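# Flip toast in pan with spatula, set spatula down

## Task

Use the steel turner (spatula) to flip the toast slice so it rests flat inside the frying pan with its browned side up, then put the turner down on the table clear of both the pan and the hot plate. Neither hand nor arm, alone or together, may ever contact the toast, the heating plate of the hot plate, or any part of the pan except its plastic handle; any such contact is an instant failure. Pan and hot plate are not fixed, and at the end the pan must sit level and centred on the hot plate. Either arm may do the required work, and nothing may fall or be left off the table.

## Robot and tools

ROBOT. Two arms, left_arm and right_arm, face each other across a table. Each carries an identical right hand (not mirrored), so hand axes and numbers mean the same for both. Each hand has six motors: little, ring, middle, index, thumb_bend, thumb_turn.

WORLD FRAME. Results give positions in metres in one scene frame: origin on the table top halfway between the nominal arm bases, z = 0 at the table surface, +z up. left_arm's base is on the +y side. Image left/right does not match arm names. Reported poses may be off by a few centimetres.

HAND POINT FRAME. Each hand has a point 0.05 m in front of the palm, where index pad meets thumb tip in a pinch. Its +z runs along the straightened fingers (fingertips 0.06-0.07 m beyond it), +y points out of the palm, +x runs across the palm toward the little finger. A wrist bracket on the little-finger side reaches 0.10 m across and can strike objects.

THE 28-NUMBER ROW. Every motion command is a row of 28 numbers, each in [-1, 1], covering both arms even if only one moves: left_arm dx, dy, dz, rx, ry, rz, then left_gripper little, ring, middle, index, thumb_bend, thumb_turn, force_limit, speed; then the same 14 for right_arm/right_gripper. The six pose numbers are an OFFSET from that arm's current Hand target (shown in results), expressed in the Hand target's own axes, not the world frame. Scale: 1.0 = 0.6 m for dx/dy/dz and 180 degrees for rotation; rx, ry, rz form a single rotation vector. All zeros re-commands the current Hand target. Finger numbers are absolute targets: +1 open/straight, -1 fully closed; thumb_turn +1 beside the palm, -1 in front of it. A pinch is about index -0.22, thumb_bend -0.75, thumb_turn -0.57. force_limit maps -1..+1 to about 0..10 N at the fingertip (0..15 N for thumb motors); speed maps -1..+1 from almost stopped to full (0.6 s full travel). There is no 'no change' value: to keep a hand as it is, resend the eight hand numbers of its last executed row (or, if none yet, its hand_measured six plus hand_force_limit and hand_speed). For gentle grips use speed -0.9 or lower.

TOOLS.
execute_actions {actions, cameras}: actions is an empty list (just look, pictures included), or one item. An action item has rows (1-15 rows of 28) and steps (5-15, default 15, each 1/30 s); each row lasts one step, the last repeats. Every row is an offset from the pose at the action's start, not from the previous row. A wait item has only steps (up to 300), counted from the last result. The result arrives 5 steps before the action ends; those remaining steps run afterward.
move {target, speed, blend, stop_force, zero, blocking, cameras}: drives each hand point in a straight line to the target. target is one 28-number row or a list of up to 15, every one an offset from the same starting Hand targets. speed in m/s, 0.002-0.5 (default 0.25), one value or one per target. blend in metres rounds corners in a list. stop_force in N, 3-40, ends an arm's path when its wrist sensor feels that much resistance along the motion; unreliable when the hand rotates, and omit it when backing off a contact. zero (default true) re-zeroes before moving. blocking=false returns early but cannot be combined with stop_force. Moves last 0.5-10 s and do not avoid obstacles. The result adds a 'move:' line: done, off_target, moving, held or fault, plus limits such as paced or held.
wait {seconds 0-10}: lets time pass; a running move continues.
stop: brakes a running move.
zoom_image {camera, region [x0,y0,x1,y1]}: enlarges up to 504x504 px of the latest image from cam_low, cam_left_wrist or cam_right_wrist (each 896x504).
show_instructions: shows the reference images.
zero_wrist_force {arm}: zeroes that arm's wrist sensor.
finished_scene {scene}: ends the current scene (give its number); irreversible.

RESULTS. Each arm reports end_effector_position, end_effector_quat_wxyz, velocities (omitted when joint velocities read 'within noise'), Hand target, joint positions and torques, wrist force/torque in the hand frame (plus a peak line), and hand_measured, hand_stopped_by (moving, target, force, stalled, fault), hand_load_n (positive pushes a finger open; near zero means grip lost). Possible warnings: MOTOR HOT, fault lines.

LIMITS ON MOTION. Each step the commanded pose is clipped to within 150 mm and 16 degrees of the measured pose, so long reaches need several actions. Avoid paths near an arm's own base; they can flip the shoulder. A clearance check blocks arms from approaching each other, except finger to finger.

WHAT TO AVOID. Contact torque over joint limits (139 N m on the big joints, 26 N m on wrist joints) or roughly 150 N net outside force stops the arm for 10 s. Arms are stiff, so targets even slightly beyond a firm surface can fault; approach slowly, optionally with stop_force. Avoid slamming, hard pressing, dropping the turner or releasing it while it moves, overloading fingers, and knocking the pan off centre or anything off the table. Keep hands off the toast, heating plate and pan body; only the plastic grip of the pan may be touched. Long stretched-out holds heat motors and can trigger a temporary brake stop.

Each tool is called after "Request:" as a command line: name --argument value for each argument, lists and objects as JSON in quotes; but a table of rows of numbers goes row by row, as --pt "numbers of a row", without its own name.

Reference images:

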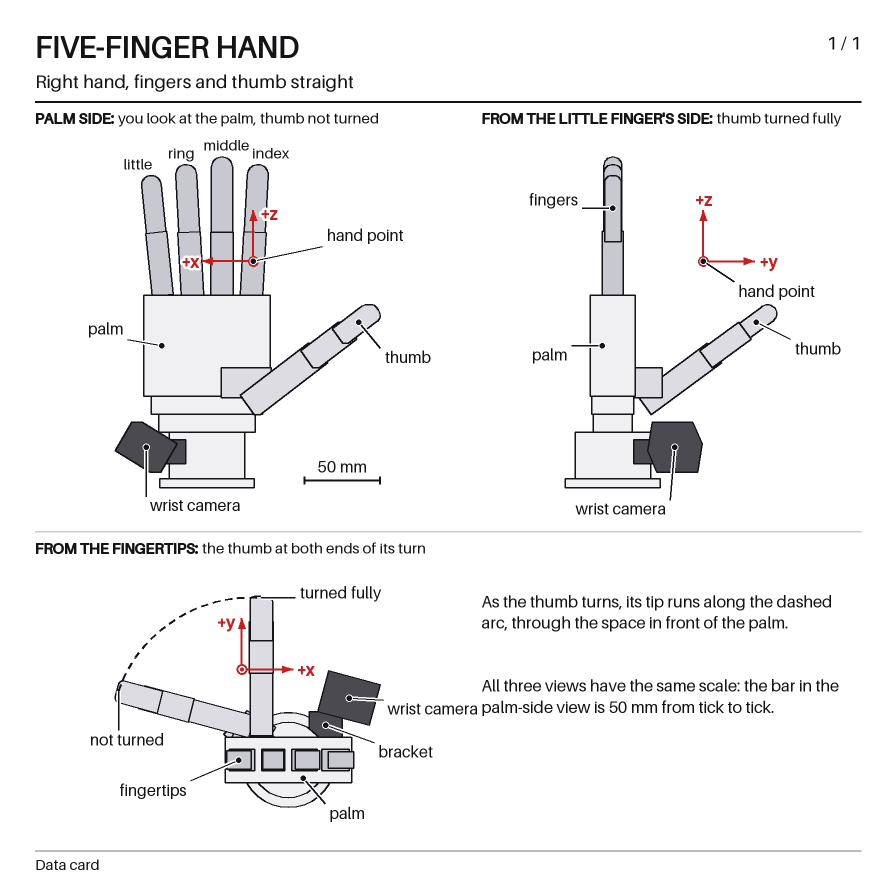

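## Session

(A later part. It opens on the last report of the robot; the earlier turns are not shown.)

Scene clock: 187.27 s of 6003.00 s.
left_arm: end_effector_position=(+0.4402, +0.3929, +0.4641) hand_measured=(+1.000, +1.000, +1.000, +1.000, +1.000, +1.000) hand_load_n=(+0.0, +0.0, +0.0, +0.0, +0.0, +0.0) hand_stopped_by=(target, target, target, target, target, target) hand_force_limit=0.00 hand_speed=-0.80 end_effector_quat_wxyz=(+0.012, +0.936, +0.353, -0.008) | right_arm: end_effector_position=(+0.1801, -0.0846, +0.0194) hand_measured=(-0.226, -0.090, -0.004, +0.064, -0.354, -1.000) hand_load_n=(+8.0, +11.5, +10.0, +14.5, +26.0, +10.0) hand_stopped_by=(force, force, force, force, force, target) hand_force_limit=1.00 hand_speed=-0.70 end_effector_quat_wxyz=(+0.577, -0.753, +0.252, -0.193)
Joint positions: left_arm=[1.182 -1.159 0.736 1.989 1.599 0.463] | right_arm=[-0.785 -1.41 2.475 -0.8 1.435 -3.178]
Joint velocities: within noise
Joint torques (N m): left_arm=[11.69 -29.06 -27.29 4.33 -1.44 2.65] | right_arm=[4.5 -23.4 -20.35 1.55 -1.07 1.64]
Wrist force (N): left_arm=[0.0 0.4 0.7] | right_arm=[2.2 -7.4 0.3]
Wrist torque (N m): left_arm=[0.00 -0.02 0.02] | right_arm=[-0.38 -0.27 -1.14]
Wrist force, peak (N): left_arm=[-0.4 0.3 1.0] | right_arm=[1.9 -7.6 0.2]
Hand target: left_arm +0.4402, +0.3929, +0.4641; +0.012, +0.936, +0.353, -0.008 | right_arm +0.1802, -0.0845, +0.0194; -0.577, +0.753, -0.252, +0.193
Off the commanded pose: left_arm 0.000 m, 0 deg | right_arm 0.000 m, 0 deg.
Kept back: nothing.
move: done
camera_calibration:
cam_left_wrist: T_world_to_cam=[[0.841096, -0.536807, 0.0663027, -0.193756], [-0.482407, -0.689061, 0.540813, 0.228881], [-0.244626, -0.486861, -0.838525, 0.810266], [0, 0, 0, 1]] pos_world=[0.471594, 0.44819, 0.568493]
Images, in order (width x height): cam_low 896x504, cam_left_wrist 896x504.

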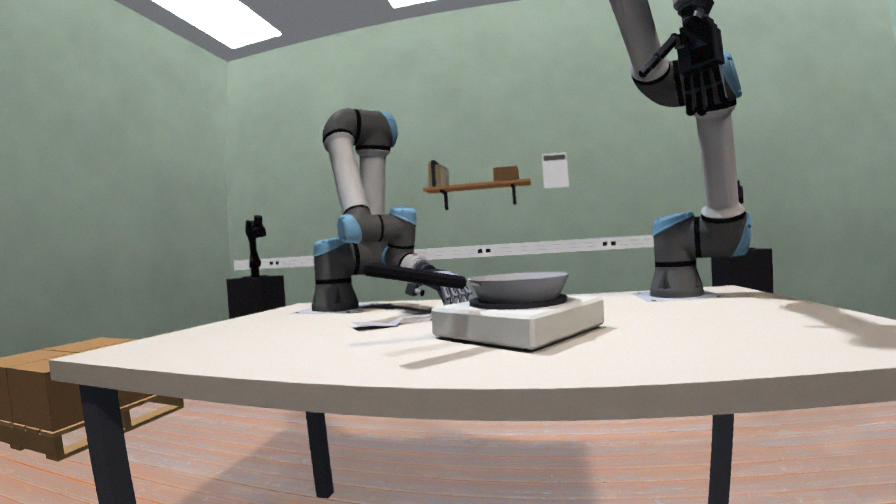

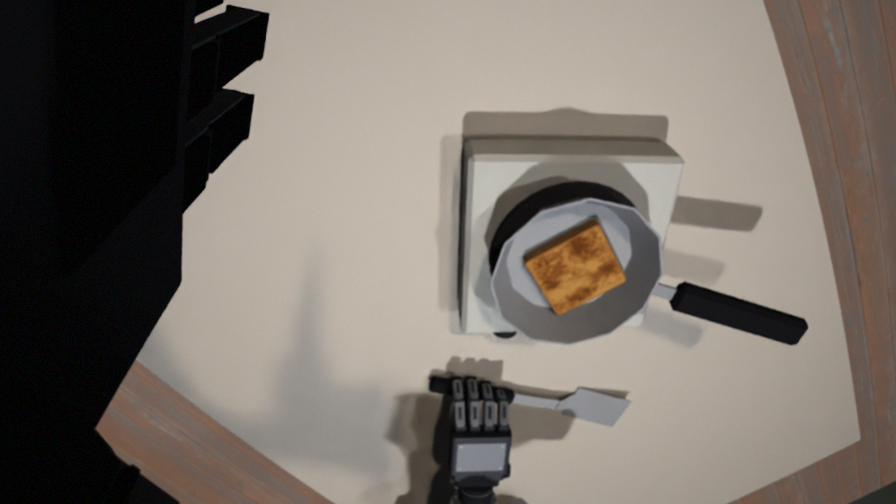

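Request:
move --target '[0,0,0,0,0,0,1,1,1,1,1,1,0,-0.8,0,-0.0048,-0.0013,0,0,0,-0.9,-0.9,-0.9,-0.9,-1,-1,1,-0.7]' --speed 0.02 --cameras '[]'

Request:
move --target '[0,0,0,0,0,0,1,1,1,1,1,1,0,-0.8,0,0,0,0,0,0,0.15,0.15,0.15,0.2,-0.2,-1,1,-0.7]' --speed 0.02 --cameras '["cam_low","cam_left_wrist"]'

Request:
zoom_image --camera "cam_left_wrist" --region '[380, 350, 680, 504]'

Request:
zoom_image --camera "cam_low" --region '[340, 230, 520, 350]'

Scene clock: 188.27 s of 6003.00 s.
left_arm: end_effector_position=(+0.4402, +0.3929, +0.4641) hand_measured=(+1.000, +1.000, +1.000, +1.000, +1.000, +1.000) hand_load_n=(+0.0, +0.0, +0.0, +0.0, +0.0, +0.0) hand_stopped_by=(target, target, target, target, target, target) hand_force_limit=0.00 hand_speed=-0.80 end_effector_quat_wxyz=(+0.012, +0.936, +0.353, -0.008) | right_arm: end_effector_position=(+0.1801, -0.0845, +0.0225) hand_measured=(-0.226, -0.090, -0.004, +0.064, -0.354, -1.000) hand_load_n=(+5.5, +10.0, +9.5, +14.5, +28.0, +11.0) hand_stopped_by=(force, force, force, force, force, target) hand_force_limit=1.00 hand_speed=-0.70 end_effector_quat_wxyz=(+0.577, -0.753, +0.252, -0.193)
Joint positions: left_arm=[1.182 -1.159 0.736 1.989 1.599 0.463] | right_arm=[-0.785 -1.42 2.473 -0.788 1.435 -3.178]
Joint velocities: within noise
Joint torques (N m): left_arm=[11.92 -29.21 -27.78 4.31 -1.28 2.54] | right_arm=[5.31 -12.1 -23.83 -1.78 -1.83 1.88]
Wrist force (N): left_arm=[-0.1 0.5 0.6] | right_arm=[2.6 -1.5 0.1]
Wrist torque (N m): left_arm=[0.03 0.00 0.02] | right_arm=[-0.02 -0.27 -0.14]
Wrist force, peak (N): left_arm=[0.0 0.6 1.0] | right_arm=[1.9 -7.4 0.2]
Hand target: left_arm +0.4402, +0.3929, +0.4641; +0.012, +0.936, +0.353, -0.008 | right_arm +0.1801, -0.0845, +0.0224; -0.577, +0.753, -0.252, +0.193
Off the commanded pose: left_arm 0.000 m, 0 deg | right_arm 0.000 m, 0 deg.
Kept back: nothing.
move: done
No camera images: "cameras" was empty.

Scene clock: 189.30 s of 6003.00 s.
left_arm: end_effector_position=(+0.4402, +0.3929, +0.4641) hand_measured=(+1.000, +1.000, +1.000, +1.000, +1.000, +1.000) hand_load_n=(+0.0, +0.0, +0.0, +0.0, +0.0, +0.0) hand_stopped_by=(target, target, target, target, target, target) hand_force_limit=0.00 hand_speed=-0.80 end_effector_quat_wxyz=(+0.012, +0.936, +0.353, -0.008) | right_arm: end_effector_position=(+0.1802, -0.0845, +0.0224) hand_measured=(+0.150, +0.150, +0.150, +0.200, -0.200, -1.000) hand_load_n=(+0.0, +0.0, +0.0, -0.5, +0.0, +0.0) hand_stopped_by=(target, target, target, target, target, target) hand_force_limit=1.00 hand_speed=-0.70 end_effector_quat_wxyz=(+0.577, -0.753, +0.252, -0.193)
Joint positions: left_arm=[1.182 -1.159 0.736 1.989 1.599 0.463] | right_arm=[-0.785 -1.42 2.473 -0.788 1.435 -3.178]
Joint velocities: within noise
Joint torques (N m): left_arm=[11.68 -29.56 -27.73 4.31 -1.15 2.6] | right_arm=[5.28 -6.36 -14.15 -2.46 -1.21 1.95]
Wrist force (N): left_arm=[-0.2 0.2 0.8] | right_arm=[2.3 -0.7 0.4]
Wrist torque (N m): left_arm=[-0.03 0.01 -0.01] | right_arm=[0.08 -0.31 0.12]
Wrist force, peak (N): left_arm=[-0.6 0.5 0.8] | right_arm=[2.9 -1.3 0.3]
Hand target: left_arm +0.4402, +0.3929, +0.4641; +0.012, +0.936, +0.353, -0.008 | right_arm +0.1801, -0.0845, +0.0224; -0.577, +0.753, -0.252, +0.193
Off the commanded pose: left_arm 0.000 m, 0 deg | right_arm 0.000 m, 0 deg.
Kept back: nothing.
move: done
camera_calibration:
cam_left_wrist: T_world_to_cam=[[0.841096, -0.536807, 0.0663027, -0.193756], [-0.482407, -0.689061, 0.540813, 0.228881], [-0.244626, -0.486861, -0.838525, 0.810266], [0, 0, 0, 1]] pos_world=[0.471594, 0.44819, 0.568493]
Images, in order (width x height): cam_low 896x504, cam_left_wrist 896x504.

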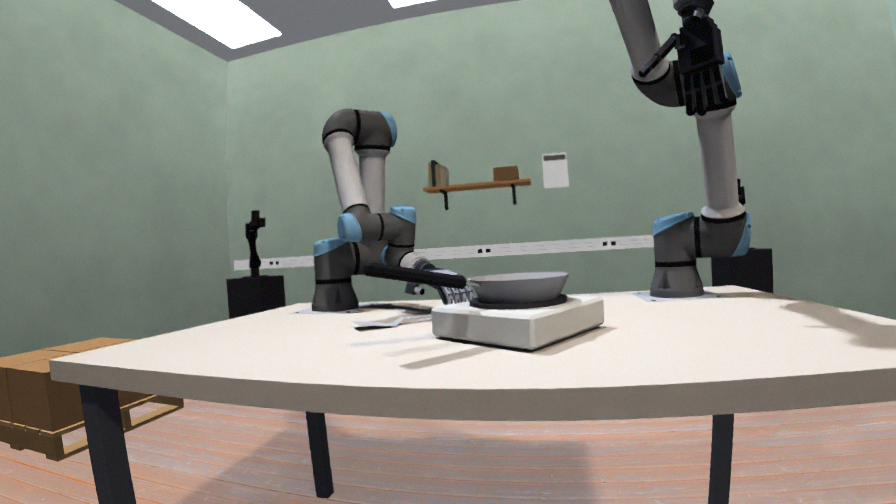

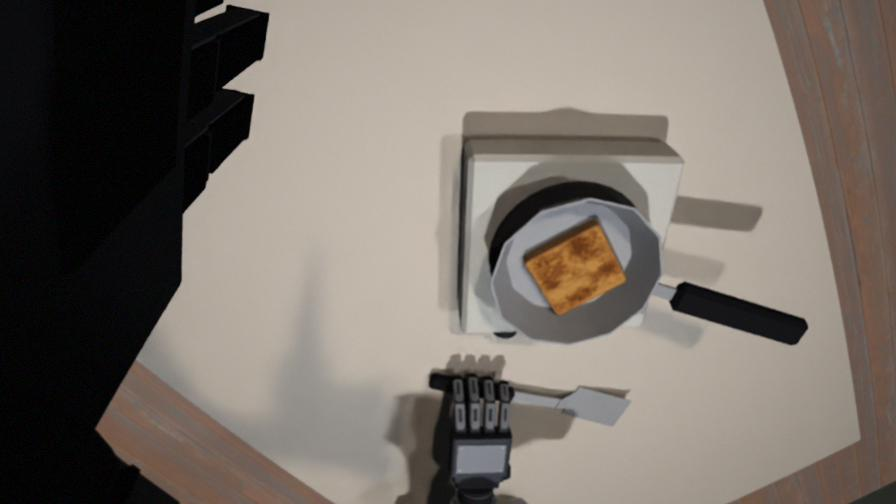

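Scaled by 1.680.

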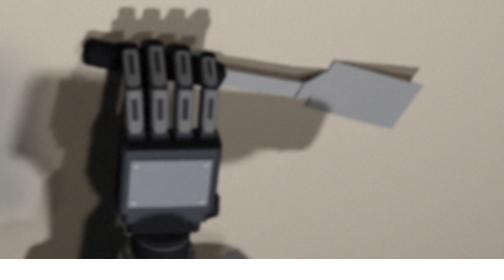

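Scaled by 2.800.

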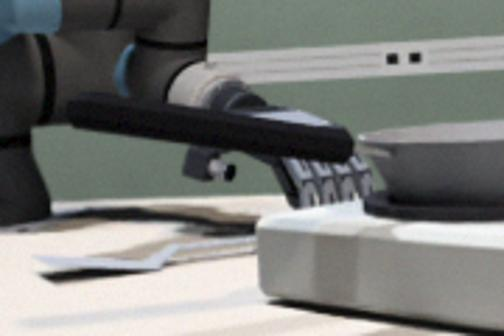

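Request:
move --pt "0 0 0 0 0 0 1 1 1 1 1 1 0 -0.8 0 -0.0161 -0.0044 0 0 0 0.15 0.15 0.15 0.2 -0.2 -1 1 -0.7" --pt "0 0 0 0 0 0 1 1 1 1 1 1 0 -0.8 0 -0.161 -0.0435 0 0 0 0.15 0.15 0.15 0.2 -0.2 -1 1 -0.7" --speed '[0.02,0.06]' --cameras '["cam_low","cam_left_wrist"]'

Request:
zoom_image --camera "cam_left_wrist" --region '[380, 350, 680, 504]'

Request:
zoom_image --camera "cam_low" --region '[340, 230, 520, 350]'

Scene clock: 193.43 s of 6003.00 s.
left_arm: end_effector_position=(+0.4402, +0.3929, +0.4641) hand_measured=(+1.000, +1.000, +1.000, +1.000, +1.000, +1.000) hand_load_n=(+0.0, +0.0, +0.0, +0.0, +0.0, +0.0) hand_stopped_by=(target, target, target, target, target, target) hand_force_limit=0.00 hand_speed=-0.80 end_effector_quat_wxyz=(+0.012, +0.936, +0.353, -0.008) | right_arm: end_effector_position=(+0.1802, -0.0845, +0.1228) hand_measured=(+0.150, +0.150, +0.150, +0.200, -0.200, -1.000) hand_load_n=(+0.0, +0.0, +0.0, +0.0, +0.0, +0.5) hand_stopped_by=(target, target, target, target, target, target) hand_force_limit=1.00 hand_speed=-0.70 end_effector_quat_wxyz=(+0.577, -0.752, +0.252, -0.193) end_effector_velocity=(+0.000, +0.000, -0.003) end_effector_angular_velocity=(-0.001, -0.002, +0.001)
Joint positions: left_arm=[1.182 -1.159 0.736 1.989 1.599 0.463] | right_arm=[-0.785 -1.69 2.356 -0.401 1.435 -3.178]
Joint velocities: left_arm=[within noise] | right_arm=[0 0.007 0.005 -0.013 0 -0.002]
Joint torques (N m): left_arm=[11.27 -28.98 -26.75 4.12 -0.68 2.57] | right_arm=[-4.87 -1.45 -2.02 -2.64 -0.63 -1.76]
Wrist force (N): left_arm=[-0.1 0.2 0.6] | right_arm=[2.6 -0.3 0.2]
Wrist torque (N m): left_arm=[-0.02 0.01 0.00] | right_arm=[0.14 -0.35 0.18]
Wrist force, peak (N): left_arm=[-0.2 0.7 0.9] | right_arm=[2.6 -0.4 0.4]
Hand target: left_arm +0.4402, +0.3929, +0.4641; +0.012, +0.936, +0.353, -0.008 | right_arm +0.1801, -0.0846, +0.1225; -0.577, +0.753, -0.252, +0.193
Off the commanded pose: left_arm 0.000 m, 0 deg | right_arm 0.000 m, 0 deg.
Kept back: nothing.
move: done
camera_calibration:
cam_left_wrist: T_world_to_cam=[[0.841096, -0.536807, 0.0663028, -0.193757], [-0.482407, -0.689061, 0.540813, 0.228881], [-0.244626, -0.486861, -0.838525, 0.810266], [0, 0, 0, 1]] pos_world=[0.471594, 0.44819, 0.568493]
Images, in order (width x height): cam_low 896x504, cam_left_wrist 896x504.

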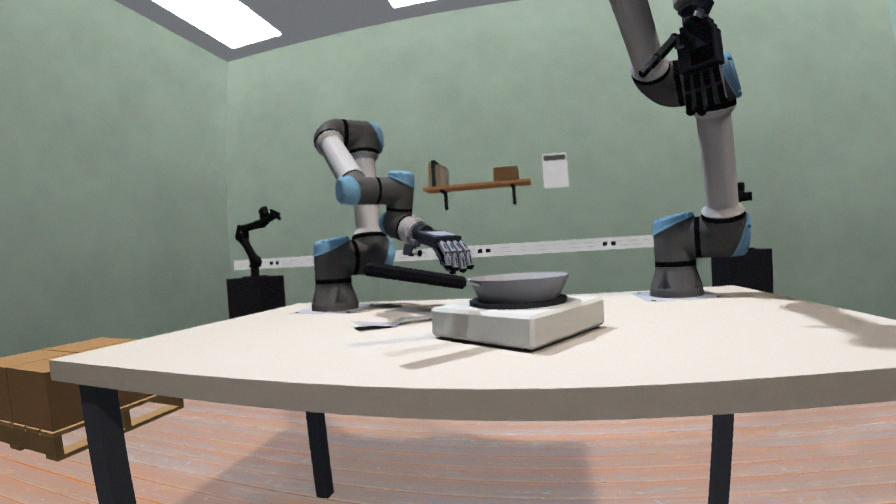

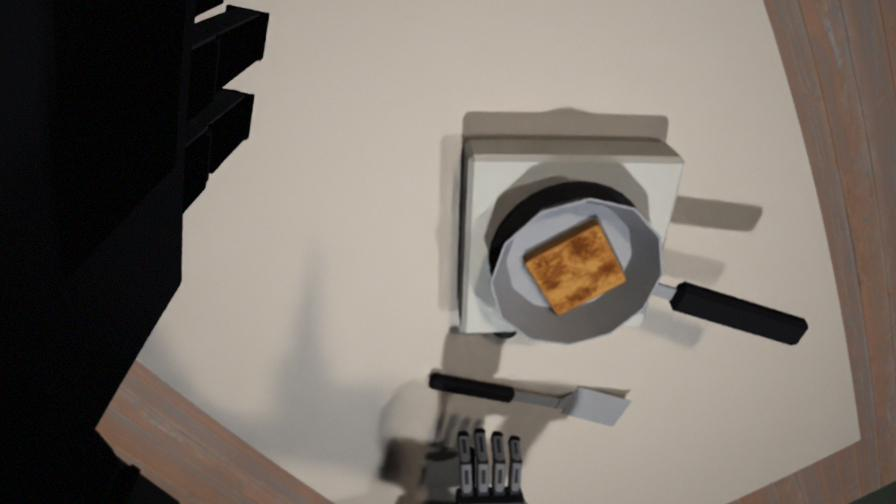

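Scaled by 1.680.

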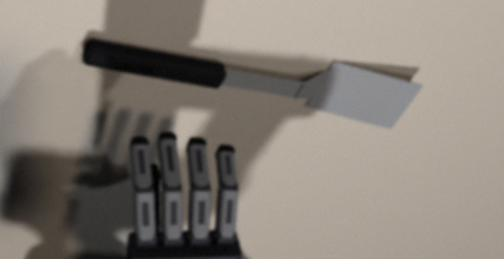

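Scaled by 2.800.

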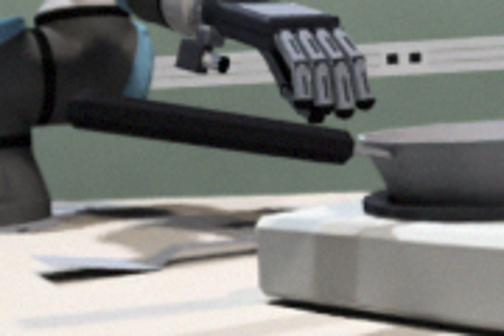

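Request:
finished_scene --scene 2

The scene is finished: the task was done.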